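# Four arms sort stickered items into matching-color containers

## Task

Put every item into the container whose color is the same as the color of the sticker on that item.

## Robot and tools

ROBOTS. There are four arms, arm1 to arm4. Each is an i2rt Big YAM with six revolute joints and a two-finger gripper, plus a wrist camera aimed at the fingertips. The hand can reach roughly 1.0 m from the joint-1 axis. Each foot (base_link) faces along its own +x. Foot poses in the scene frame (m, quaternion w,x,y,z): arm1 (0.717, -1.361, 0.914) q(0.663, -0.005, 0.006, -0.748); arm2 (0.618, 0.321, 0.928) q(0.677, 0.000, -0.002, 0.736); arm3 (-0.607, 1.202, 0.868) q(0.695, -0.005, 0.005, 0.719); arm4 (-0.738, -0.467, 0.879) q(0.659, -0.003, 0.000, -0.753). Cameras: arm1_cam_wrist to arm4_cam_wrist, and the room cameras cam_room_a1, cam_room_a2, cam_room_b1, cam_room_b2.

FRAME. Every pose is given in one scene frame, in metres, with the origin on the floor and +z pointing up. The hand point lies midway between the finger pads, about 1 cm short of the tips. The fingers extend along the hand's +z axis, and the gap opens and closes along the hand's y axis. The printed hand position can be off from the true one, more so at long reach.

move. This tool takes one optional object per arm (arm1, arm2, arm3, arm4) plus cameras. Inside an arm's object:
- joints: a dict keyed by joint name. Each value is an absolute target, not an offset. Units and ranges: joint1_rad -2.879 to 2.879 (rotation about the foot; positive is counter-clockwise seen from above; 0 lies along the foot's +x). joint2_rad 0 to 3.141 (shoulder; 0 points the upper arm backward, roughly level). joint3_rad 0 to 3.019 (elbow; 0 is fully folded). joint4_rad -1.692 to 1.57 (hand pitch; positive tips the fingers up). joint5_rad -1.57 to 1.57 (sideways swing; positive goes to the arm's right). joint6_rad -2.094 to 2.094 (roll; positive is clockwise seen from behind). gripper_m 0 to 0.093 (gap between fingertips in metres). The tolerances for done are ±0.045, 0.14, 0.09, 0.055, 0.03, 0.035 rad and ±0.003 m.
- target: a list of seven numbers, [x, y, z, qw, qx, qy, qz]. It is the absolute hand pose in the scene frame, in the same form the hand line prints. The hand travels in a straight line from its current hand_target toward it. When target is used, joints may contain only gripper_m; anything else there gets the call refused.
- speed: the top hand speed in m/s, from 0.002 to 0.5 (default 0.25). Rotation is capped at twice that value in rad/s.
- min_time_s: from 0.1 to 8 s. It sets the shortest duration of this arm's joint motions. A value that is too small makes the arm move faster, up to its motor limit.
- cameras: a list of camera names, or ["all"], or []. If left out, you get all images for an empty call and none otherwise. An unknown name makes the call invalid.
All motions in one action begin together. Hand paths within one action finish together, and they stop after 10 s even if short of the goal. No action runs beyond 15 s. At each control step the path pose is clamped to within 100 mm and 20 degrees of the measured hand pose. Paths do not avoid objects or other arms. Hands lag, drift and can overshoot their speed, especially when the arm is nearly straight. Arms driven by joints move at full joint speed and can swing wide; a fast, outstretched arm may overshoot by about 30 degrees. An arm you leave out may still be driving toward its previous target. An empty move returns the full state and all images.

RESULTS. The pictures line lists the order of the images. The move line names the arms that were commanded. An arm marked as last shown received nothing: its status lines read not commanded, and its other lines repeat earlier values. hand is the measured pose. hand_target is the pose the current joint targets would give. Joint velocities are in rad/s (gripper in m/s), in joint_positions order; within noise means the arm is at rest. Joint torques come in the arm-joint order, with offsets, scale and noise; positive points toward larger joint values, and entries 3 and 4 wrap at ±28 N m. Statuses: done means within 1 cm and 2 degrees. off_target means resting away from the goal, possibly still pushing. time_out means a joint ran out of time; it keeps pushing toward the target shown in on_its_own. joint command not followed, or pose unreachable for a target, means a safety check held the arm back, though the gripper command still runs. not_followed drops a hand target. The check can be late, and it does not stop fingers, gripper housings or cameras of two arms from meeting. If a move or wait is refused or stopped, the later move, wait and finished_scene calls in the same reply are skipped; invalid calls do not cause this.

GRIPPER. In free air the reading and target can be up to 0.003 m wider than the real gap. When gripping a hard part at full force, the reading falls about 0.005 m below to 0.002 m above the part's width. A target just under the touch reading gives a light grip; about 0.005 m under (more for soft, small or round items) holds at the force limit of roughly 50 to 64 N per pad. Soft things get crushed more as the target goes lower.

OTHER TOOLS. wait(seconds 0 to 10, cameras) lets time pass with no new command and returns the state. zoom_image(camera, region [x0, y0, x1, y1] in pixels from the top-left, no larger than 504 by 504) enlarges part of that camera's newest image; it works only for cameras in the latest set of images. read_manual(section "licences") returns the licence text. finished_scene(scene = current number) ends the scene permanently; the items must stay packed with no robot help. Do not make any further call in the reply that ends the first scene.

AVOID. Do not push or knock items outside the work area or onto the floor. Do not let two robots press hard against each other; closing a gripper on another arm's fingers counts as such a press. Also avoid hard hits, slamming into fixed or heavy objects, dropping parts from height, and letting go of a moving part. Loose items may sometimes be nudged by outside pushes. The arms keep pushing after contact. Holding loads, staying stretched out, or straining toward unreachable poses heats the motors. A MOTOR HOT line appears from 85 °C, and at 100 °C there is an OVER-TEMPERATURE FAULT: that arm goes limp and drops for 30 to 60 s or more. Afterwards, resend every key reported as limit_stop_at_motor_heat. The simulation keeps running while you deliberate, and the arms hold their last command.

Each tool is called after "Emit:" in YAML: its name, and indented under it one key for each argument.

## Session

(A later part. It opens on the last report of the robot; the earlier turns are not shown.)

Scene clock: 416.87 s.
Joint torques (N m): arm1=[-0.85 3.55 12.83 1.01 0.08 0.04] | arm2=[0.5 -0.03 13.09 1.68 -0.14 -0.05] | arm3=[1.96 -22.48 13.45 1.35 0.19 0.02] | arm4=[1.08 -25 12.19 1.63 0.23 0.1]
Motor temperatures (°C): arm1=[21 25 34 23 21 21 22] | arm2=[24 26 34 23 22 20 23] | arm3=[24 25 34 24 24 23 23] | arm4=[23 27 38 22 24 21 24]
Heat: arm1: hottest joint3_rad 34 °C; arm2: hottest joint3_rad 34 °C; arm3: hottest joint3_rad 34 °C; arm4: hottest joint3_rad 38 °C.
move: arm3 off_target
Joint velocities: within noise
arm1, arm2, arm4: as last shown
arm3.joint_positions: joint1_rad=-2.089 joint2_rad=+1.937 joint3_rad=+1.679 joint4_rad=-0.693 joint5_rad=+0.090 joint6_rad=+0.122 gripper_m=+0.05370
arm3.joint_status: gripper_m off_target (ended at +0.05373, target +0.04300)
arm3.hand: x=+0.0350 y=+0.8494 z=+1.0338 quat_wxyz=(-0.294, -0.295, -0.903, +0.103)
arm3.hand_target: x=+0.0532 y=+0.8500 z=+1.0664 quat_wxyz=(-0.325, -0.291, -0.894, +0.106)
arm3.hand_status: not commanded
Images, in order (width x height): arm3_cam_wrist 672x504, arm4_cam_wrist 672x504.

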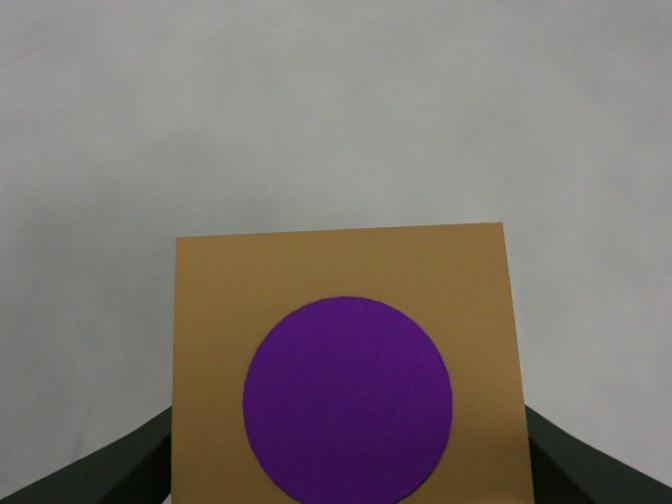

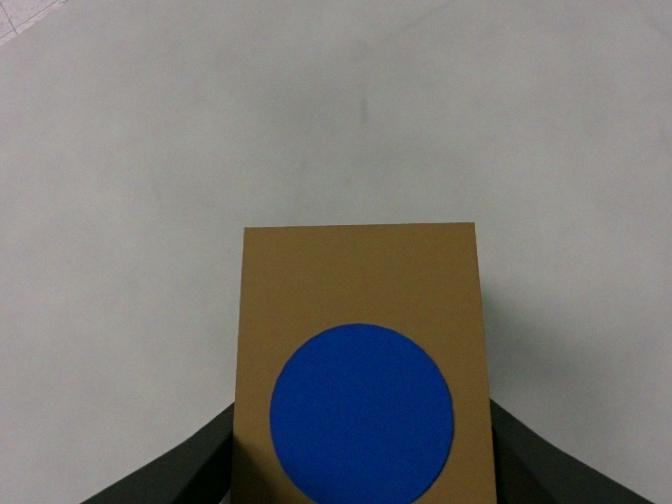

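Emit:
move:
  arm3: {"target":[-0.02,0.88,1.16,0.325,0.291,0.894,-0.106],"speed":0.15}
  arm4: {"target":[-0.02,-0.82,1.14,0.325,0.291,0.894,-0.106],"speed":0.15}

Emit:
move:
  arm3: {"target":[-0.26,1.03,1.22,0.327,0.2778,0.898,-0.101]}
  arm4: {"target":[-0.267,-0.68,1.22,0.327,0.2778,0.898,-0.101]}
  cameras: ["arm3_cam_wrist","arm4_cam_wrist"]

Emit:
move:
  arm3: {"joints":{"joint2_rad":0.65,"joint3_rad":1.43,"joint4_rad":-1.5,"joint5_rad":0,"joint6_rad":0},"min_time_s":2.5}
  arm4: {"joints":{"joint2_rad":0.65,"joint3_rad":1.43,"joint4_rad":-1.5,"joint5_rad":0,"joint6_rad":0},"min_time_s":2.5}

Emit:
move:
  arm3: {"joints":{"joint1_rad":0.753},"min_time_s":3.5}
  arm4: {"joints":{"joint1_rad":-1.461},"min_time_s":3.5}

Emit:
move:
  arm3: {"target":[-1.07,1.66,0.97,0.0988,-0.8928,0.3688,0.2392]}
  arm4: {"target":[-1.34,-0.452,0.97,0.003,-0.9658,0.0114,0.2588]}
  cameras: ["arm3_cam_wrist","arm4_cam_wrist","cam_room_b1","cam_room_b2"]

Scene clock: 446.27 s.
Joint torques (N m): arm1=[-0.91 3.55 12.66 1.26 0.1 0.06] | arm2=[0.5 0.09 13.11 1.63 -0.15 -0.05] | arm3=[0.97 -20.13 9.25 1.06 0.03 -0.08] | arm4=[1.67 -25.23 9.11 0.68 0.26 0.11]
Motor temperatures (°C): arm1=[21 25 34 23 21 21 22] | arm2=[24 25 35 23 22 20 23] | arm3=[24 26 35 24 24 23 24] | arm4=[23 29 39 22 24 21 26]
Heat: arm1: hottest joint3_rad 34 °C; arm2: hottest joint3_rad 35 °C; arm3: hottest joint3_rad 35 °C; arm4: hottest joint3_rad 39 °C.
move: arm3 done; arm4 done
Joint velocities: within noise
arm1, arm2: as last shown
arm3.joint_positions: joint1_rad=-2.089 joint2_rad=+1.705 joint3_rad=+1.639 joint4_rad=-0.832 joint5_rad=+0.087 joint6_rad=+0.122 gripper_m=+0.05370
arm3.joint_status: not commanded
arm3.hand: x=-0.0167 y=+0.8787 z=+1.1506 quat_wxyz=(-0.320, -0.292, -0.895, +0.105)
arm3.hand_target: x=-0.0200 y=+0.8800 z=+1.1599 quat_wxyz=(-0.325, -0.291, -0.894, +0.106)
arm3.hand_status: done (0.010 m and 0.7 deg from the pose sent, 0.141 m and 3.7 deg at the start)
arm4.joint_positions: joint1_rad=+1.263 joint2_rad=+2.069 joint3_rad=+2.122 joint4_rad=-0.927 joint5_rad=+0.119 joint6_rad=+0.148 gripper_m=+0.04464
arm4.joint_status: not commanded
arm4.hand: x=-0.0206 y=-0.8274 z=+1.1386 quat_wxyz=(-0.327, -0.291, -0.892, +0.107)
arm4.hand_target: x=-0.0201 y=-0.8201 z=+1.1401 quat_wxyz=(-0.325, -0.291, -0.894, +0.106)
arm4.hand_status: done (0.008 m and 0.3 deg from the pose sent, 0.140 m and 1.0 deg at the start)
pictures: none

Scene clock: 448.23 s.
Joint torques (N m): arm1=[-0.97 3.84 12.75 1.02 0.11 0.07] | arm2=[0.5 -0.09 13.09 1.65 -0.15 -0.05] | arm3=[2.14 -5.01 9.17 1.03 0.23 0.03] | arm4=[1.73 -10.81 9.47 0.72 0.28 0.18]
Motor temperatures (°C): arm1=[21 25 34 23 21 21 22] | arm2=[24 25 35 23 22 20 23] | arm3=[24 26 35 24 24 23 24] | arm4=[23 29 39 22 24 21 26]
Heat: arm1: hottest joint3_rad 34 °C; arm2: hottest joint3_rad 35 °C; arm3: hottest joint3_rad 35 °C; arm4: hottest joint3_rad 39 °C.
move: arm3 done; arm4 done
Joint velocities: within noise
arm1, arm2: as last shown
arm3.joint_positions: joint1_rad=-2.044 joint2_rad=+0.945 joint3_rad=+1.118 joint4_rad=-1.050 joint5_rad=+0.100 joint6_rad=+0.134 gripper_m=+0.05370
arm3.joint_status: not commanded
arm3.hand: x=-0.2624 y=+1.0259 z=+1.2234 quat_wxyz=(-0.331, -0.279, -0.895, +0.104)
arm3.hand_target: x=-0.2601 y=+1.0300 z=+1.2200 quat_wxyz=(-0.327, -0.278, -0.898, +0.101)
arm3.hand_status: done (0.006 m and 0.6 deg from the pose sent, 0.295 m and 2.0 deg at the start)
arm4.joint_positions: joint1_rad=+1.314 joint2_rad=+1.271 joint3_rad=+1.330 joint4_rad=-0.924 joint5_rad=+0.132 joint6_rad=+0.157 gripper_m=+0.04464
arm4.joint_status: not commanded
arm4.hand: x=-0.2680 y=-0.6833 z=+1.2248 quat_wxyz=(-0.334, -0.274, -0.896, +0.104)
arm4.hand_target: x=-0.2670 y=-0.6800 z=+1.2201 quat_wxyz=(-0.327, -0.278, -0.898, +0.101)
arm4.hand_status: done (0.006 m and 1.0 deg from the pose sent, 0.299 m and 1.8 deg at the start)
Images, in order (width x height): arm3_cam_wrist 672x504, arm4_cam_wrist 672x504.

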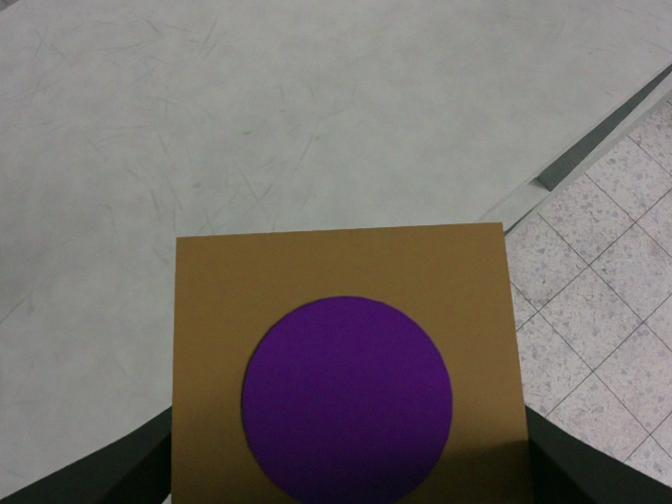

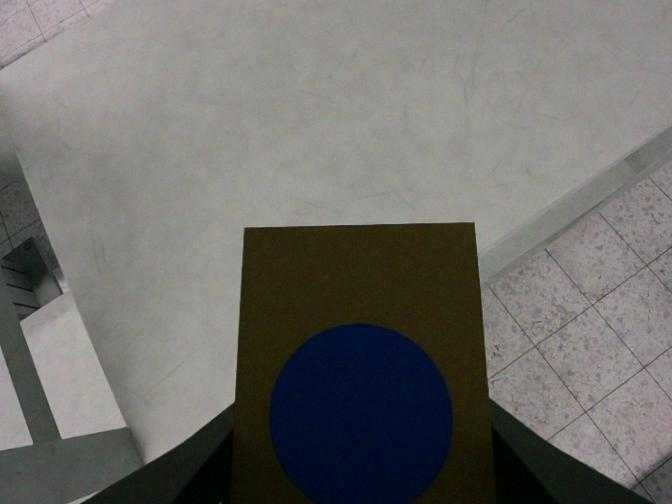

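Scene clock: 451.13 s.
Joint torques (N m): arm1=[-0.97 3.43 12.86 1.39 0.13 0.07] | arm2=[0.5 0.03 13.14 1.65 -0.14 -0.04] | arm3=[2.32 1.26 11.47 1.21 -0.05 -0.12] | arm4=[1.44 1.55 10.41 0.81 -0.02 -0.09]
Motor temperatures (°C): arm1=[21 25 34 23 21 21 22] | arm2=[24 25 35 23 22 20 23] | arm3=[24 26 35 24 24 23 24] | arm4=[23 29 39 22 24 21 26]
Heat: arm1: hottest joint3_rad 34 °C; arm2: hottest joint3_rad 35 °C; arm3: hottest joint3_rad 35 °C; arm4: hottest joint3_rad 39 °C.
move: arm3 done; arm4 done
Joint velocities: within noise
arm1.joint_positions: joint1_rad=-2.099 joint2_rad=+0.649 joint3_rad=+1.387 joint4_rad=-1.489 joint5_rad=+0.014 joint6_rad=+0.004 gripper_m=+0.07996
arm1.joint_status: not commanded
arm1.hand: x=+0.5477 y=-1.2236 z=+1.4182 quat_wxyz=(+0.131, -0.865, +0.297, +0.383)
arm1.hand_target: x=+0.5511 y=-1.2287 z=+1.4361 quat_wxyz=(+0.134, -0.859, +0.293, +0.397)
arm1.hand_status: not commanded
arm2.joint_positions: joint1_rad=+0.742 joint2_rad=+0.652 joint3_rad=+1.388 joint4_rad=-1.486 joint5_rad=-0.004 joint6_rad=+0.010 gripper_m=+0.08492
arm2.joint_status: not commanded
arm2.hand: x=+0.4503 y=+0.4725 z=+1.4302 quat_wxyz=(-0.143, +0.853, -0.336, -0.373)
arm2.hand_target: x=+0.4556 y=+0.4677 z=+1.4471 quat_wxyz=(-0.150, +0.849, -0.330, -0.385)
arm2.hand_status: not commanded
arm3.joint_positions: joint1_rad=-2.044 joint2_rad=+0.651 joint3_rad=+1.384 joint4_rad=-1.497 joint5_rad=+0.003 joint6_rad=+0.008 gripper_m=+0.05370
arm3.joint_status: all done
arm3.hand: x=-0.4044 y=+1.1130 z=+1.3669 quat_wxyz=(-0.385, -0.202, -0.896, +0.091)
arm3.hand_target: x=-0.4079 y=+1.1186 z=+1.3878 quat_wxyz=(-0.405, -0.189, -0.890, +0.093)
arm3.hand_status: not commanded
arm4.joint_positions: joint1_rad=+1.314 joint2_rad=+0.650 joint3_rad=+1.389 joint4_rad=-1.490 joint5_rad=+0.004 joint6_rad=+0.015 gripper_m=+0.04464
arm4.joint_status: all done
arm4.hand: x=-0.5280 y=-0.5515 z=+1.3800 quat_wxyz=(-0.389, -0.184, -0.899, +0.078)
arm4.hand_target: x=-0.5322 y=-0.5472 z=+1.3973 quat_wxyz=(-0.403, -0.172, -0.895, +0.080)
arm4.hand_status: not commanded
pictures: none

Scene clock: 454.97 s.
Joint torques (N m): arm1=[-0.26 4.01 12.67 1.13 0.09 0.1] | arm2=[0.62 -0.03 13.11 1.65 -0.14 -0.05] | arm3=[1.96 0.79 11.55 1.2 0.05 -0.12] | arm4=[0.44 1.08 10.22 0.85 -0.01 -0.1]
Motor temperatures (°C): arm1=[21 25 34 23 21 21 22] | arm2=[24 25 35 23 22 20 23] | arm3=[24 26 34 24 24 23 24] | arm4=[23 28 39 22 24 21 26]
Heat: arm1: hottest joint3_rad 34 °C; arm2: hottest joint3_rad 35 °C; arm3: hottest joint3_rad 34 °C; arm4: hottest joint3_rad 39 °C.
move: arm3 done; arm4 done
Joint velocities: within noise
arm1, arm2: as last shown
arm3.joint_positions: joint1_rad=+0.743 joint2_rad=+0.651 joint3_rad=+1.384 joint4_rad=-1.497 joint5_rad=+0.000 joint6_rad=+0.007 gripper_m=+0.05371
arm3.joint_status: all done
arm3.hand: x=-0.7652 y=+1.3697 z=+1.3629 quat_wxyz=(-0.144, +0.849, -0.360, -0.360)
arm3.hand_target: x=-0.7629 y=+1.3646 z=+1.3840 quat_wxyz=(-0.152, +0.843, -0.350, -0.379)
arm3.hand_status: not commanded
arm4.joint_positions: joint1_rad=-1.457 joint2_rad=+0.650 joint3_rad=+1.389 joint4_rad=-1.490 joint5_rad=+0.002 joint6_rad=+0.013 gripper_m=+0.04465
arm4.joint_status: all done
arm4.hand: x=-0.9608 y=-0.4600 z=+1.3817 quat_wxyz=(+0.000, -0.916, +0.016, +0.400)
arm4.hand_target: x=-0.9550 y=-0.4593 z=+1.3990 quat_wxyz=(+0.003, -0.910, +0.011, +0.415)
arm4.hand_status: not commanded
pictures: none

Scene clock: 458.07 s.
Joint torques (N m): arm1=[-0.21 3.96 12.88 1.25 0.11 0.09] | arm2=[0.5 0.03 13.09 1.63 -0.15 -0.05] | arm3=[2.32 -20.01 12.29 1.22 0.16 -0.07] | arm4=[0.5 -16.5 11.18 1.2 0.15 -0.1]
Motor temperatures (°C): arm1=[21 25 34 23 21 21 22] | arm2=[24 25 35 23 22 20 23] | arm3=[24 26 34 24 24 23 24] | arm4=[23 28 39 22 24 21 26]
Heat: arm1: hottest joint3_rad 34 °C; arm2: hottest joint3_rad 35 °C; arm3: hottest joint3_rad 34 °C; arm4: hottest joint3_rad 39 °C.
move: arm3 off_target; arm4 off_target
Joint velocities: within noise
arm1, arm2: as last shown
arm3.joint_positions: joint1_rad=+0.748 joint2_rad=+1.814 joint3_rad=+1.317 joint4_rad=-0.615 joint5_rad=+0.009 joint6_rad=+0.007 gripper_m=+0.05371
arm3.joint_status: not commanded
arm3.hand: x=-1.0462 y=+1.6479 z=+0.9380 quat_wxyz=(-0.085, +0.898, -0.379, -0.206)
arm3.hand_target: x=-1.0686 y=+1.6583 z=+0.9709 quat_wxyz=(-0.099, +0.893, -0.369, -0.240)
arm3.hand_status: off_target (0.042 m and 4.4 deg from the pose sent, 0.576 m and 15.6 deg at the start)
arm4.joint_positions: joint1_rad=-1.457 joint2_rad=+1.716 joint3_rad=+1.154 joint4_rad=-0.543 joint5_rad=+0.002 joint6_rad=+0.013 gripper_m=+0.04465
arm4.joint_status: not commanded
arm4.hand: x=-1.3162 y=-0.4548 z=+0.9520 quat_wxyz=(+0.000, -0.972, +0.016, +0.233)
arm4.hand_target: x=-1.3386 y=-0.4520 z=+0.9707 quat_wxyz=(+0.003, -0.966, +0.012, +0.259)
arm4.hand_status: off_target (0.030 m and 3.1 deg from the pose sent, 0.560 m and 17.2 deg at the start)
Images, in order (width x height): arm3_cam_wrist 672x504, arm4_cam_wrist 672x504, cam_room_b1 672x504, cam_room_b2 672x504.

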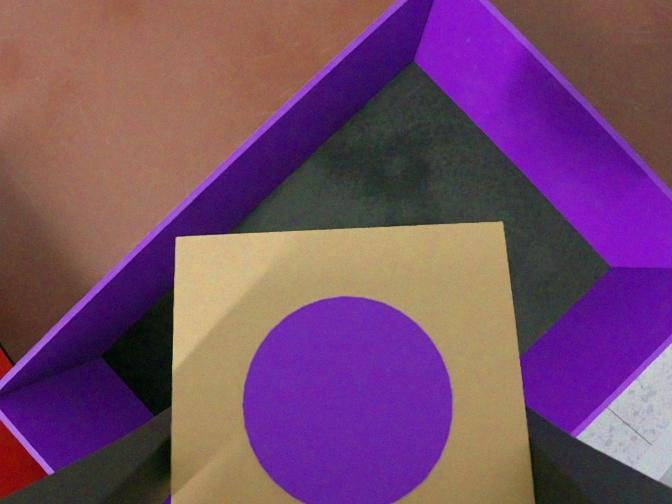

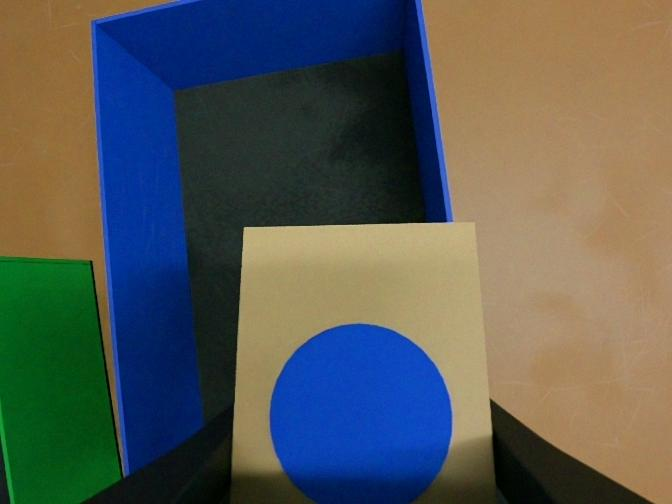

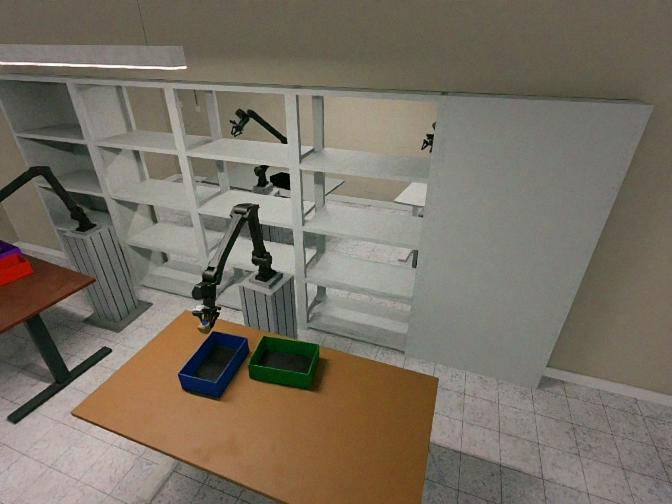

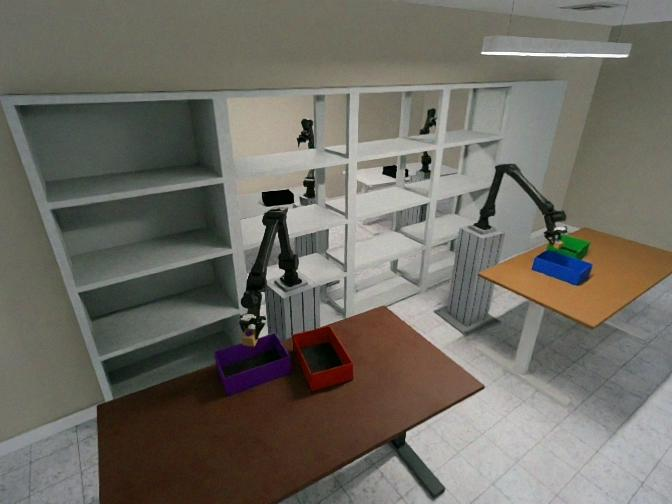

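Emit:
move:
  arm3: {"target":[-1.076,1.667,0.90,0.0988,-0.8928,0.3688,0.2392],"speed":0.12}
  arm4: {"target":[-1.385,-0.487,0.85,0.003,-0.9658,0.0114,0.2588],"speed":0.12}
  cameras: ["arm3_cam_wrist","arm4_cam_wrist","cam_room_b1","cam_room_b2"]

Emit:
zoom_image:
  camera: "cam_room_b1"
  region: [160, 260, 330, 420]

Emit:
zoom_image:
  camera: "cam_room_b2"
  region: [190, 270, 360, 410]

Scene clock: 480.47 s.
Joint torques (N m): arm1=[-0.26 4.07 12.75 1.24 0.09 0.12] | arm2=[0.44 -0.09 13.14 1.68 -0.15 -0.06] | arm3=[2.2 -19.6 8.92 1.58 0.12 -0.11] | arm4=[1.44 -18.49 9.69 1.42 0.2 0.12]
Motor temperatures (°C): arm1=[21 25 35 23 21 21 22] | arm2=[24 25 35 23 22 20 23] | arm3=[24 26 34 24 24 23 24] | arm4=[23 26 38 22 24 21 26]
Heat: arm1: hottest joint3_rad 35 °C; arm2: hottest joint3_rad 35 °C; arm3: hottest joint3_rad 34 °C; arm4: hottest joint3_rad 38 °C.
move: arm3 off_target; arm4 off_target
Joint velocities: within noise
arm1, arm2: as last shown
arm3.joint_positions: joint1_rad=+0.748 joint2_rad=+1.912 joint3_rad=+1.317 joint4_rad=-0.469 joint5_rad=+0.009 joint6_rad=+0.007 gripper_m=+0.05371
arm3.joint_status: not commanded
arm3.hand: x=-1.0635 y=+1.6647 z=+0.8943 quat_wxyz=(-0.094, +0.893, -0.377, -0.227)
arm3.hand_target: x=-1.0759 y=+1.6666 z=+0.9002 quat_wxyz=(-0.099, +0.893, -0.369, -0.239)
arm3.hand_status: off_target (0.014 m and 1.8 deg from the pose sent, 0.052 m and 4.4 deg at the start)
arm4.joint_positions: joint1_rad=-1.404 joint2_rad=+1.991 joint3_rad=+1.213 joint4_rad=-0.319 joint5_rad=+0.031 joint6_rad=+0.041 gripper_m=+0.04465
arm4.joint_status: not commanded
arm4.hand: x=-1.3616 y=-0.4821 z=+0.8417 quat_wxyz=(+0.005, -0.971, +0.007, +0.237)
arm4.hand_target: x=-1.3838 y=-0.4870 z=+0.8506 quat_wxyz=(+0.003, -0.966, +0.011, +0.259)
arm4.hand_status: off_target (0.025 m and 2.6 deg from the pose sent, 0.127 m and 3.1 deg at the start)
Images, in order (width x height): arm3_cam_wrist 672x504, arm4_cam_wrist 672x504, cam_room_b1 672x504, cam_room_b2 672x504.

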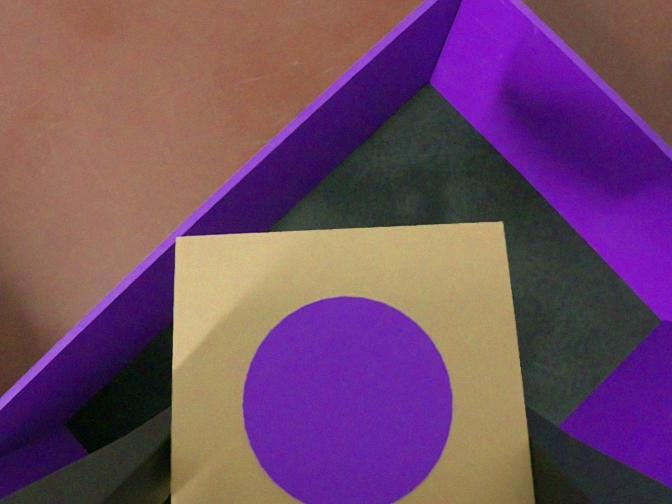

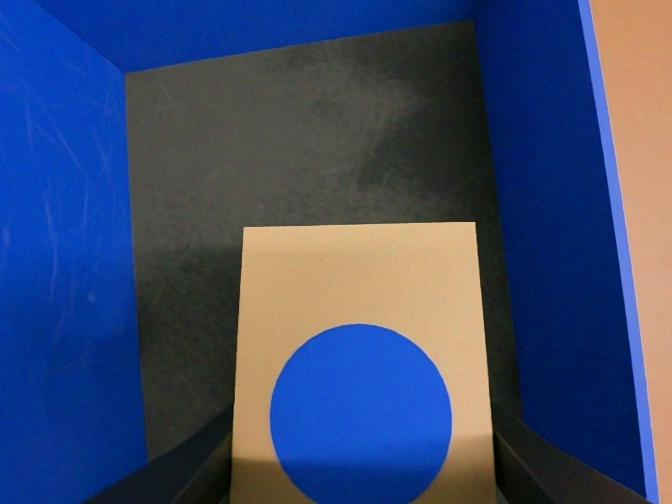

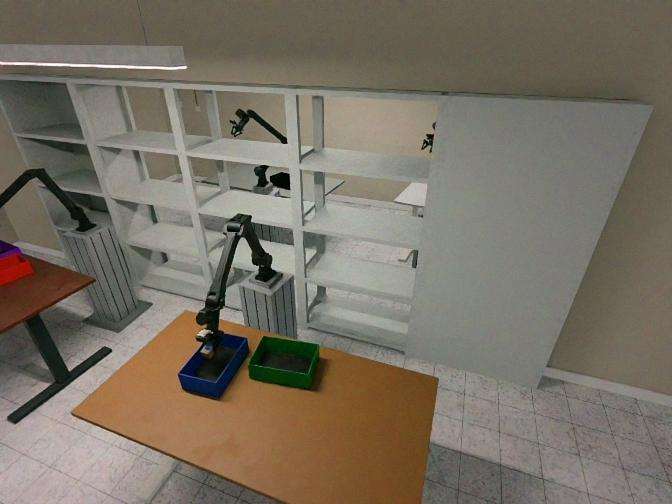

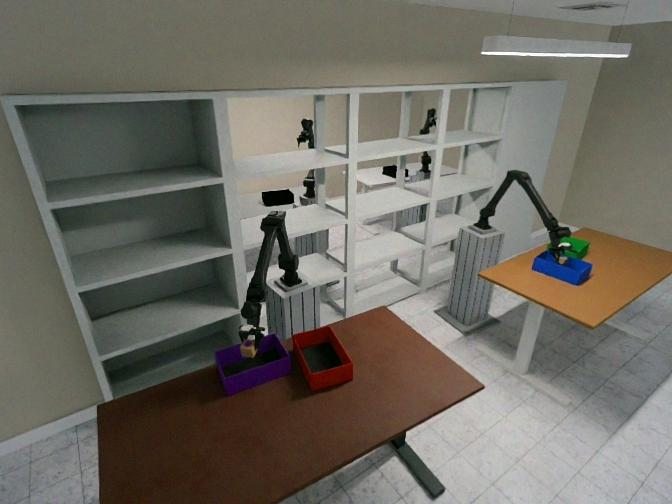

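Scaled by 2.965.

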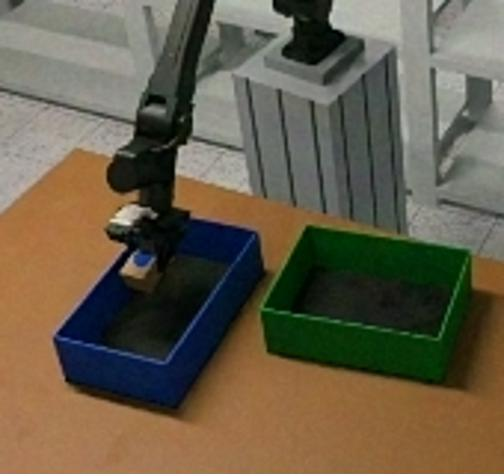

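Scaled by 2.965.

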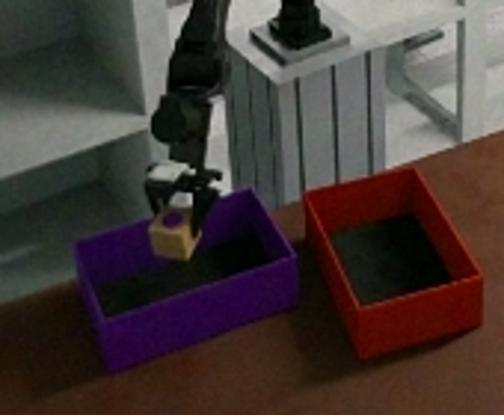

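Emit:
move:
  arm3: {"target":[-1.078,1.668,0.815,0.0988,-0.8928,0.3688,0.2392],"speed":0.12}
  arm4: {"target":[-1.385,-0.50,0.798,0.003,-0.9658,0.0114,0.2588],"speed":0.1}
  cameras: ["arm3_cam_wrist","arm4_cam_wrist","cam_room_b1","cam_room_b2"]

Emit:
zoom_image:
  camera: "cam_room_b1"
  region: [160, 300, 270, 410]

Emit:
zoom_image:
  camera: "cam_room_b2"
  region: [200, 300, 310, 410]

Scene clock: 492.57 s.
Joint torques (N m): arm1=[-0.62 4.13 12.82 1.2 0.11 0.06] | arm2=[0.56 -0.03 13.11 1.66 -0.15 -0.04] | arm3=[2.32 -21.01 6.82 1.58 0.11 -0.1] | arm4=[1.32 -18.78 8.65 1.43 0.2 0.16]
Motor temperatures (°C): arm1=[21 24 35 23 21 21 22] | arm2=[24 25 35 23 22 20 23] | arm3=[24 26 33 24 24 23 25] | arm4=[23 27 39 22 24 21 26]
Heat: arm1: hottest joint3_rad 35 °C; arm2: hottest joint3_rad 35 °C; arm3: hottest joint3_rad 33 °C; arm4: hottest joint3_rad 39 °C.
move: arm3 done; arm4 off_target
Joint velocities: within noise
arm1, arm2: as last shown
arm3.joint_positions: joint1_rad=+0.748 joint2_rad=+2.063 joint3_rad=+1.298 joint4_rad=-0.289 joint5_rad=+0.009 joint6_rad=+0.007 gripper_m=+0.05371
arm3.joint_status: not commanded
arm3.hand: x=-1.0700 y=+1.6703 z=+0.8124 quat_wxyz=(-0.095, +0.892, -0.377, -0.231)
arm3.hand_target: x=-1.0781 y=+1.6679 z=+0.8151 quat_wxyz=(-0.099, +0.893, -0.369, -0.239)
arm3.hand_status: done (0.009 m and 1.4 deg from the pose sent, 0.081 m and 1.8 deg at the start)
arm4.joint_positions: joint1_rad=-1.381 joint2_rad=+2.086 joint3_rad=+1.213 joint4_rad=-0.212 joint5_rad=+0.042 joint6_rad=+0.061 gripper_m=+0.04465
arm4.joint_status: not commanded
arm4.hand: x=-1.3664 y=-0.4946 z=+0.7968 quat_wxyz=(+0.005, -0.970, +0.008, +0.243)
arm4.hand_target: x=-1.3841 y=-0.5000 z=+0.7986 quat_wxyz=(+0.003, -0.966, +0.011, +0.259)
arm4.hand_status: off_target (0.019 m and 1.9 deg from the pose sent, 0.053 m and 2.6 deg at the start)
Images, in order (width x height): arm3_cam_wrist 672x504, arm4_cam_wrist 672x504, cam_room_b1 672x504, cam_room_b2 672x504.

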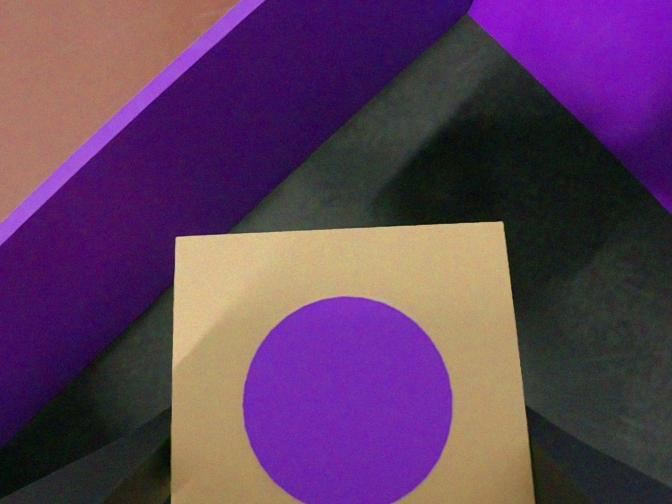

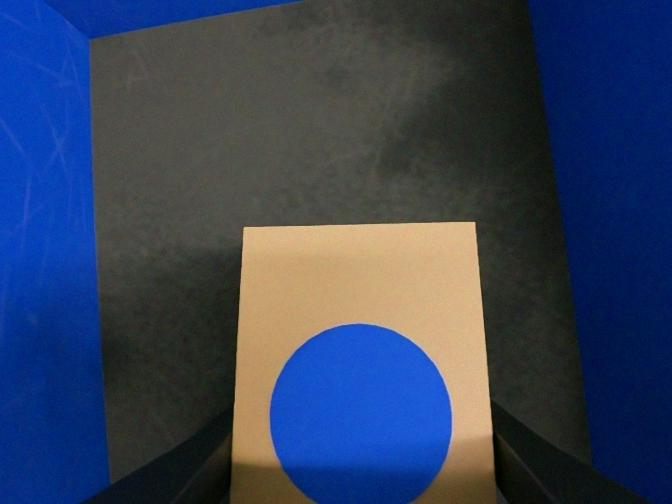

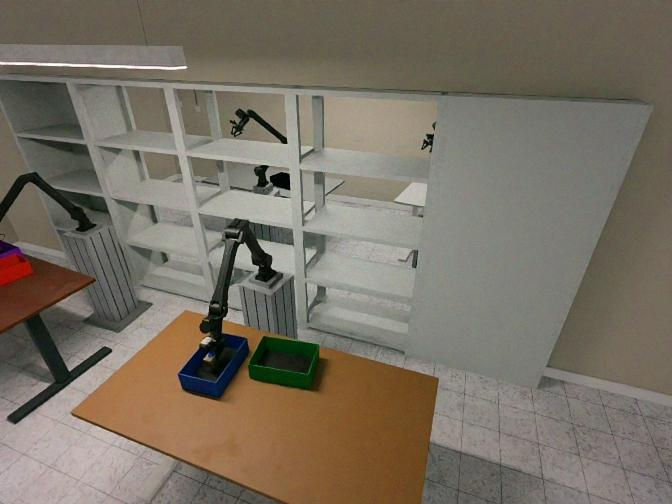

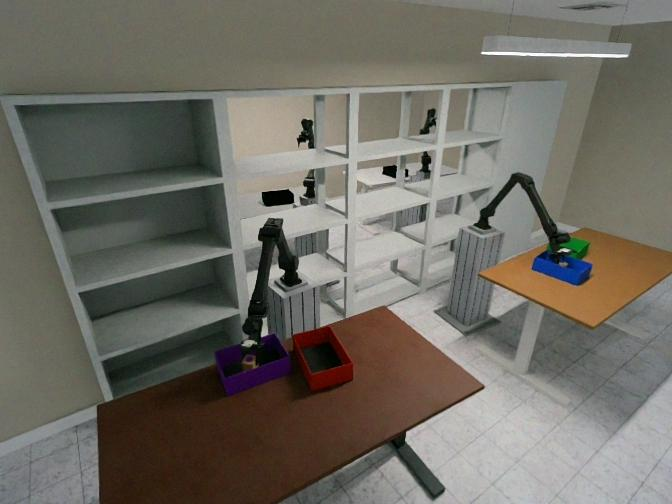

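Scaled by 4.582.

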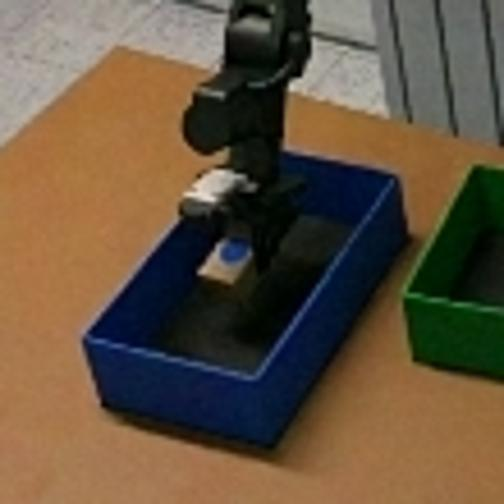

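Scaled by 4.582.

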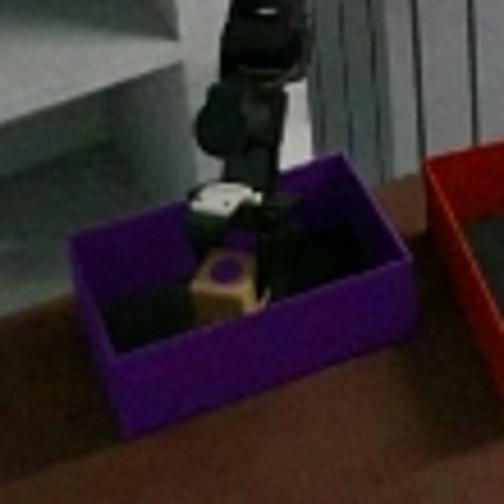

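Emit:
move:
  arm3: {"target":[-1.078,1.668,0.785,0.0988,-0.8928,0.3688,0.2392],"speed":0.08}
  arm4: {"target":[-1.385,-0.505,0.772,0.003,-0.9658,0.0114,0.2588],"speed":0.08}
  cameras: ["arm3_cam_wrist","arm4_cam_wrist"]

Emit:
move:
  arm3: {"target":[-1.078,1.668,0.76,0.0988,-0.8928,0.3688,0.2392],"speed":0.08}
  arm4: {"target":[-1.385,-0.505,0.745,0.003,-0.9658,0.0114,0.2588],"speed":0.08}
  cameras: ["arm3_cam_wrist","arm4_cam_wrist","cam_room_b1","cam_room_b2"]

Emit:
zoom_image:
  camera: "cam_room_b1"
  region: [160, 300, 270, 410]

Emit:
zoom_image:
  camera: "cam_room_b2"
  region: [200, 300, 310, 410]

Scene clock: 503.03 s.
Joint torques (N m): arm1=[-0.67 4.89 12.81 1.1 0.11 0.11] | arm2=[0.5 -0.15 13.11 1.65 -0.15 -0.05] | arm3=[2.08 -20.95 6.09 1.61 0.11 -0.11] | arm4=[1.32 -18.96 8.5 1.32 0.21 0.16]
Motor temperatures (°C): arm1=[21 24 35 23 21 21 22] | arm2=[24 25 35 23 22 20 23] | arm3=[24 26 32 24 24 23 25] | arm4=[23 26 39 22 24 21 26]
Heat: arm1: hottest joint3_rad 35 °C; arm2: hottest joint3_rad 35 °C; arm3: hottest joint3_rad 32 °C; arm4: hottest joint3_rad 39 °C.
move: arm3 done; arm4 off_target
Joint velocities: within noise
arm1, arm2: as last shown
arm3.joint_positions: joint1_rad=+0.748 joint2_rad=+2.117 joint3_rad=+1.298 joint4_rad=-0.230 joint5_rad=+0.009 joint6_rad=+0.007 gripper_m=+0.05371
arm3.joint_status: not commanded
arm3.hand: x=-1.0717 y=+1.6716 z=+0.7852 quat_wxyz=(-0.096, +0.891, -0.377, -0.234)
arm3.hand_target: x=-1.0780 y=+1.6679 z=+0.7850 quat_wxyz=(-0.099, +0.893, -0.369, -0.239)
arm3.hand_status: done (0.007 m and 1.1 deg from the pose sent, 0.029 m and 1.4 deg at the start)
arm4.joint_positions: joint1_rad=-1.373 joint2_rad=+2.140 joint3_rad=+1.213 joint4_rad=-0.162 joint5_rad=+0.047 joint6_rad=+0.068 gripper_m=+0.04465
arm4.joint_status: not commanded
arm4.hand: x=-1.3648 y=-0.4993 z=+0.7695 quat_wxyz=(+0.005, -0.970, +0.008, +0.241)
arm4.hand_target: x=-1.3841 y=-0.5050 z=+0.7727 quat_wxyz=(+0.003, -0.966, +0.011, +0.259)
arm4.hand_status: off_target (0.021 m and 2.1 deg from the pose sent, 0.033 m and 1.9 deg at the start)
Images, in order (width x height): arm3_cam_wrist 672x504, arm4_cam_wrist 672x504.

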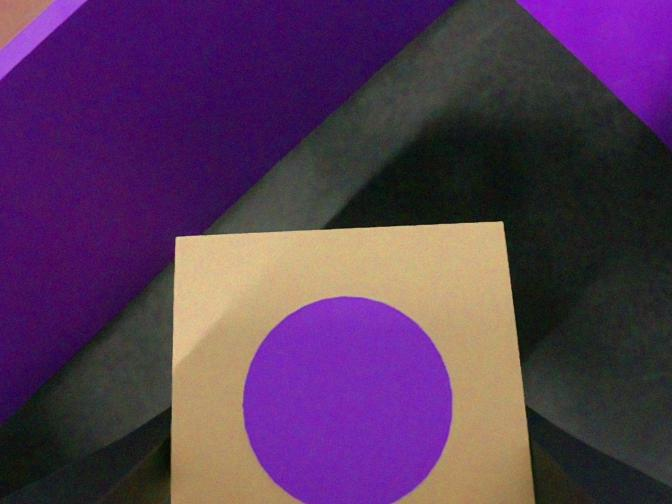

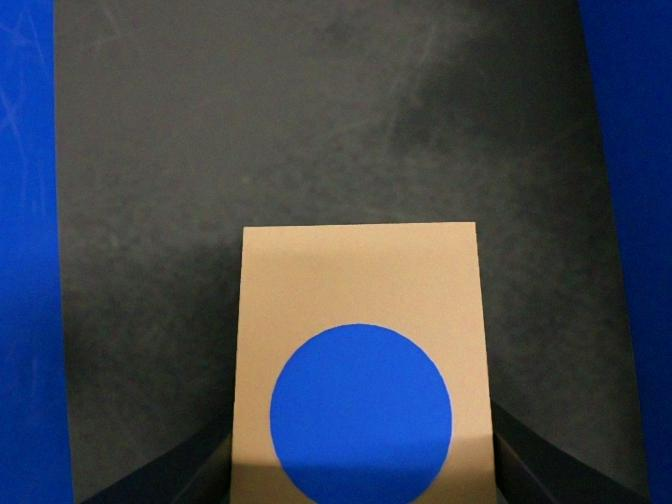

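Scene clock: 504.00 s.
Joint torques (N m): arm1=[-0.91 3.31 12.72 1.25 0.11 0.06] | arm2=[0.5 -0.03 13.11 1.68 -0.15 -0.04] | arm3=[2.14 -20.54 6.01 1.46 0.08 -0.11] | arm4=[1.73 -18.84 7.95 1.32 0.18 0.19]
Motor temperatures (°C): arm1=[21 24 35 23 21 21 22] | arm2=[24 25 35 23 22 20 23] | arm3=[24 27 32 24 24 23 25] | arm4=[23 26 39 22 24 21 26]
Heat: arm1: hottest joint3_rad 35 °C; arm2: hottest joint3_rad 35 °C; arm3: hottest joint3_rad 32 °C; arm4: hottest joint3_rad 39 °C.
move: arm3 done; arm4 off_target
Joint velocities: within noise
arm1, arm2: as last shown
arm3.joint_positions: joint1_rad=+0.748 joint2_rad=+2.159 joint3_rad=+1.298 joint4_rad=-0.178 joint5_rad=+0.010 joint6_rad=+0.006 gripper_m=+0.05367
arm3.joint_status: not commanded
arm3.hand: x=-1.0730 y=+1.6729 z=+0.7649 quat_wxyz=(-0.099, +0.890, -0.376, -0.238)
arm3.hand_target: x=-1.0779 y=+1.6680 z=+0.7601 quat_wxyz=(-0.099, +0.893, -0.369, -0.239)
arm3.hand_status: done (0.009 m and 0.9 deg from the pose sent, 0.026 m and 1.1 deg at the start)
arm4.joint_positions: joint1_rad=-1.373 joint2_rad=+2.189 joint3_rad=+1.226 joint4_rad=-0.108 joint5_rad=+0.048 joint6_rad=+0.068 gripper_m=+0.04465
arm4.joint_status: not commanded
arm4.hand: x=-1.3717 y=-0.4997 z=+0.7510 quat_wxyz=(+0.005, -0.968, +0.008, +0.251)
arm4.hand_target: x=-1.3843 y=-0.5050 z=+0.7453 quat_wxyz=(+0.003, -0.966, +0.011, +0.259)
arm4.hand_status: off_target (0.016 m and 1.1 deg from the pose sent, 0.032 m and 2.1 deg at the start)
Images, in order (width x height): arm3_cam_wrist 672x504, arm4_cam_wrist 672x504, cam_room_b1 672x504, cam_room_b2 672x504.

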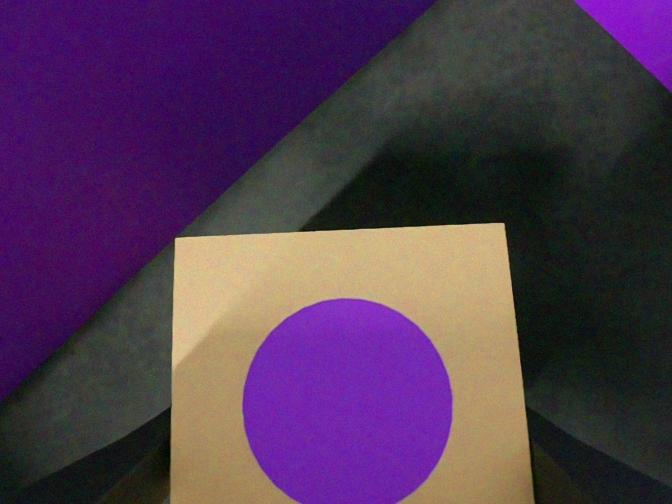

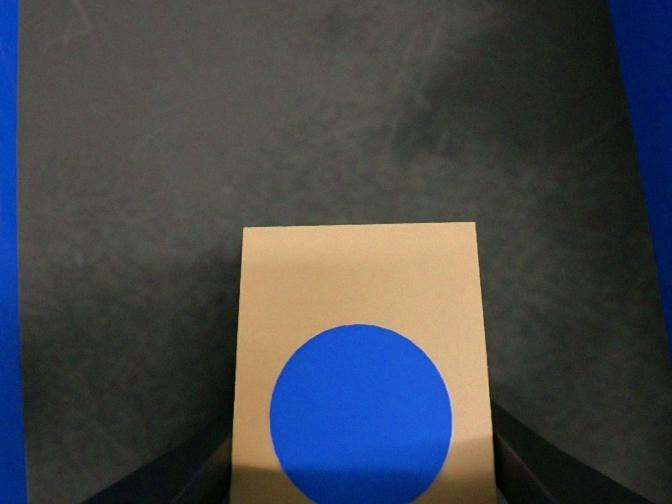

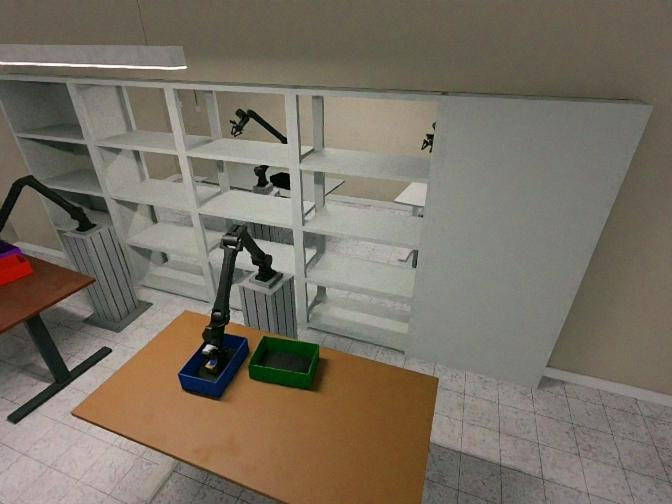

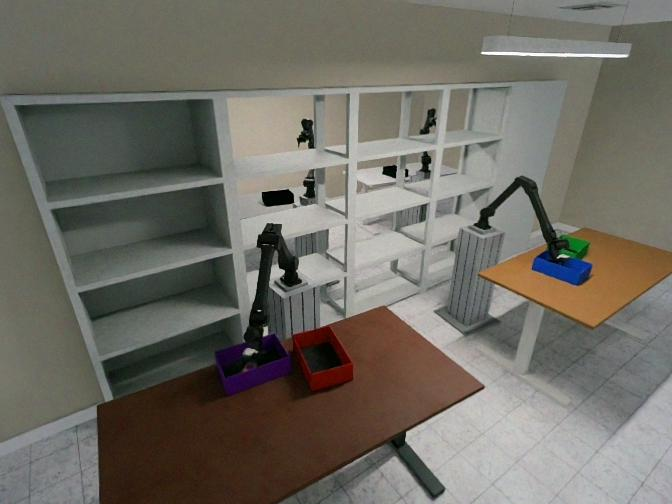

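Scaled by 4.582.

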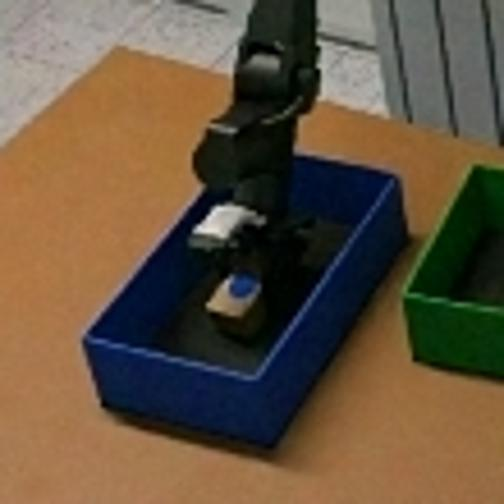

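Scaled by 4.582.

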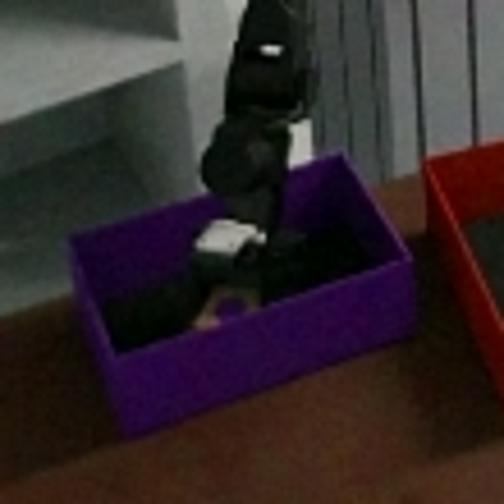

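Emit:
move:
  arm3: {"target":[-1.077,1.669,0.768,0.0988,-0.8928,0.3688,0.2392],"speed":0.08}
  arm4: {"target":[-1.387,-0.505,0.725,0.003,-0.9658,0.0114,0.2588],"speed":0.06}
  cameras: ["arm3_cam_wrist","arm4_cam_wrist"]

Scene clock: 509.50 s.
Joint torques (N m): arm1=[-0.62 3.72 12.83 1.25 0.11 0.09] | arm2=[0.5 0.03 13.11 1.65 -0.15 -0.05] | arm3=[1.96 -22.07 5.97 0.84 0.03 -0.12] | arm4=[1.2 -17.55 7.17 1.11 0.18 0.16]
Motor temperatures (°C): arm1=[21 24 35 23 21 21 22] | arm2=[24 25 35 23 22 20 23] | arm3=[24 27 32 24 24 23 25] | arm4=[23 26 38 22 24 21 26]
Heat: arm1: hottest joint3_rad 35 °C; arm2: hottest joint3_rad 35 °C; arm3: hottest joint3_rad 32 °C; arm4: hottest joint3_rad 38 °C.
move: arm3 done; arm4 off_target
Joint velocities: within noise
arm1, arm2: as last shown
arm3.joint_positions: joint1_rad=+0.748 joint2_rad=+2.159 joint3_rad=+1.298 joint4_rad=-0.178 joint5_rad=+0.010 joint6_rad=+0.006 gripper_m=+0.05367
arm3.joint_status: not commanded
arm3.hand: x=-1.0730 y=+1.6729 z=+0.7649 quat_wxyz=(-0.099, +0.890, -0.376, -0.238)
arm3.hand_target: x=-1.0770 y=+1.6691 z=+0.7680 quat_wxyz=(-0.099, +0.893, -0.369, -0.239)
arm3.hand_status: done (0.006 m and 0.9 deg from the pose sent, 0.006 m and 0.9 deg at the start)
arm4.joint_positions: joint1_rad=-1.373 joint2_rad=+2.213 joint3_rad=+1.248 joint4_rad=-0.071 joint5_rad=+0.049 joint6_rad=+0.068 gripper_m=+0.04465
arm4.joint_status: not commanded
arm4.hand: x=-1.3849 y=-0.5004 z=+0.7482 quat_wxyz=(+0.004, -0.964, +0.008, +0.267)
arm4.hand_target: x=-1.3855 y=-0.5048 z=+0.7256 quat_wxyz=(+0.003, -0.966, +0.011, +0.259)
arm4.hand_status: off_target (0.024 m and 1.1 deg from the pose sent, 0.031 m and 1.1 deg at the start)
Images, in order (width x height): arm3_cam_wrist 672x504, arm4_cam_wrist 672x504.

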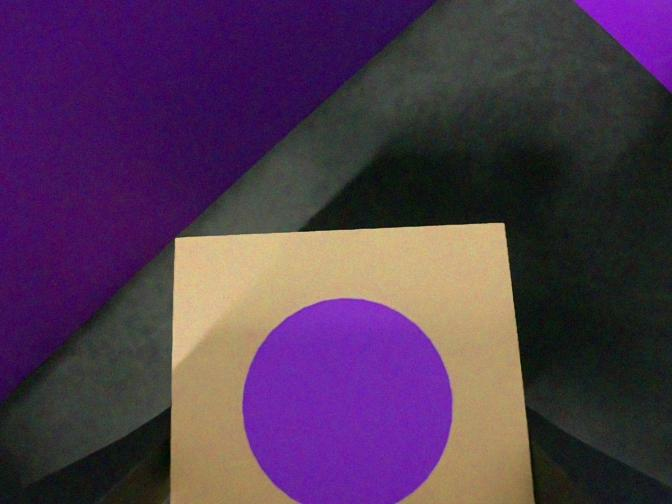

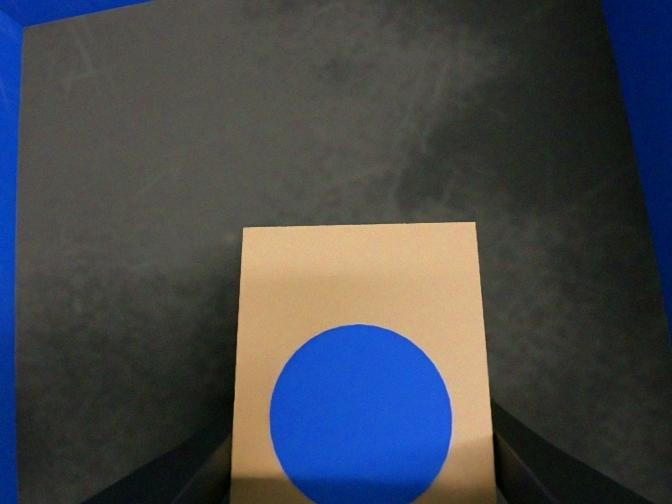

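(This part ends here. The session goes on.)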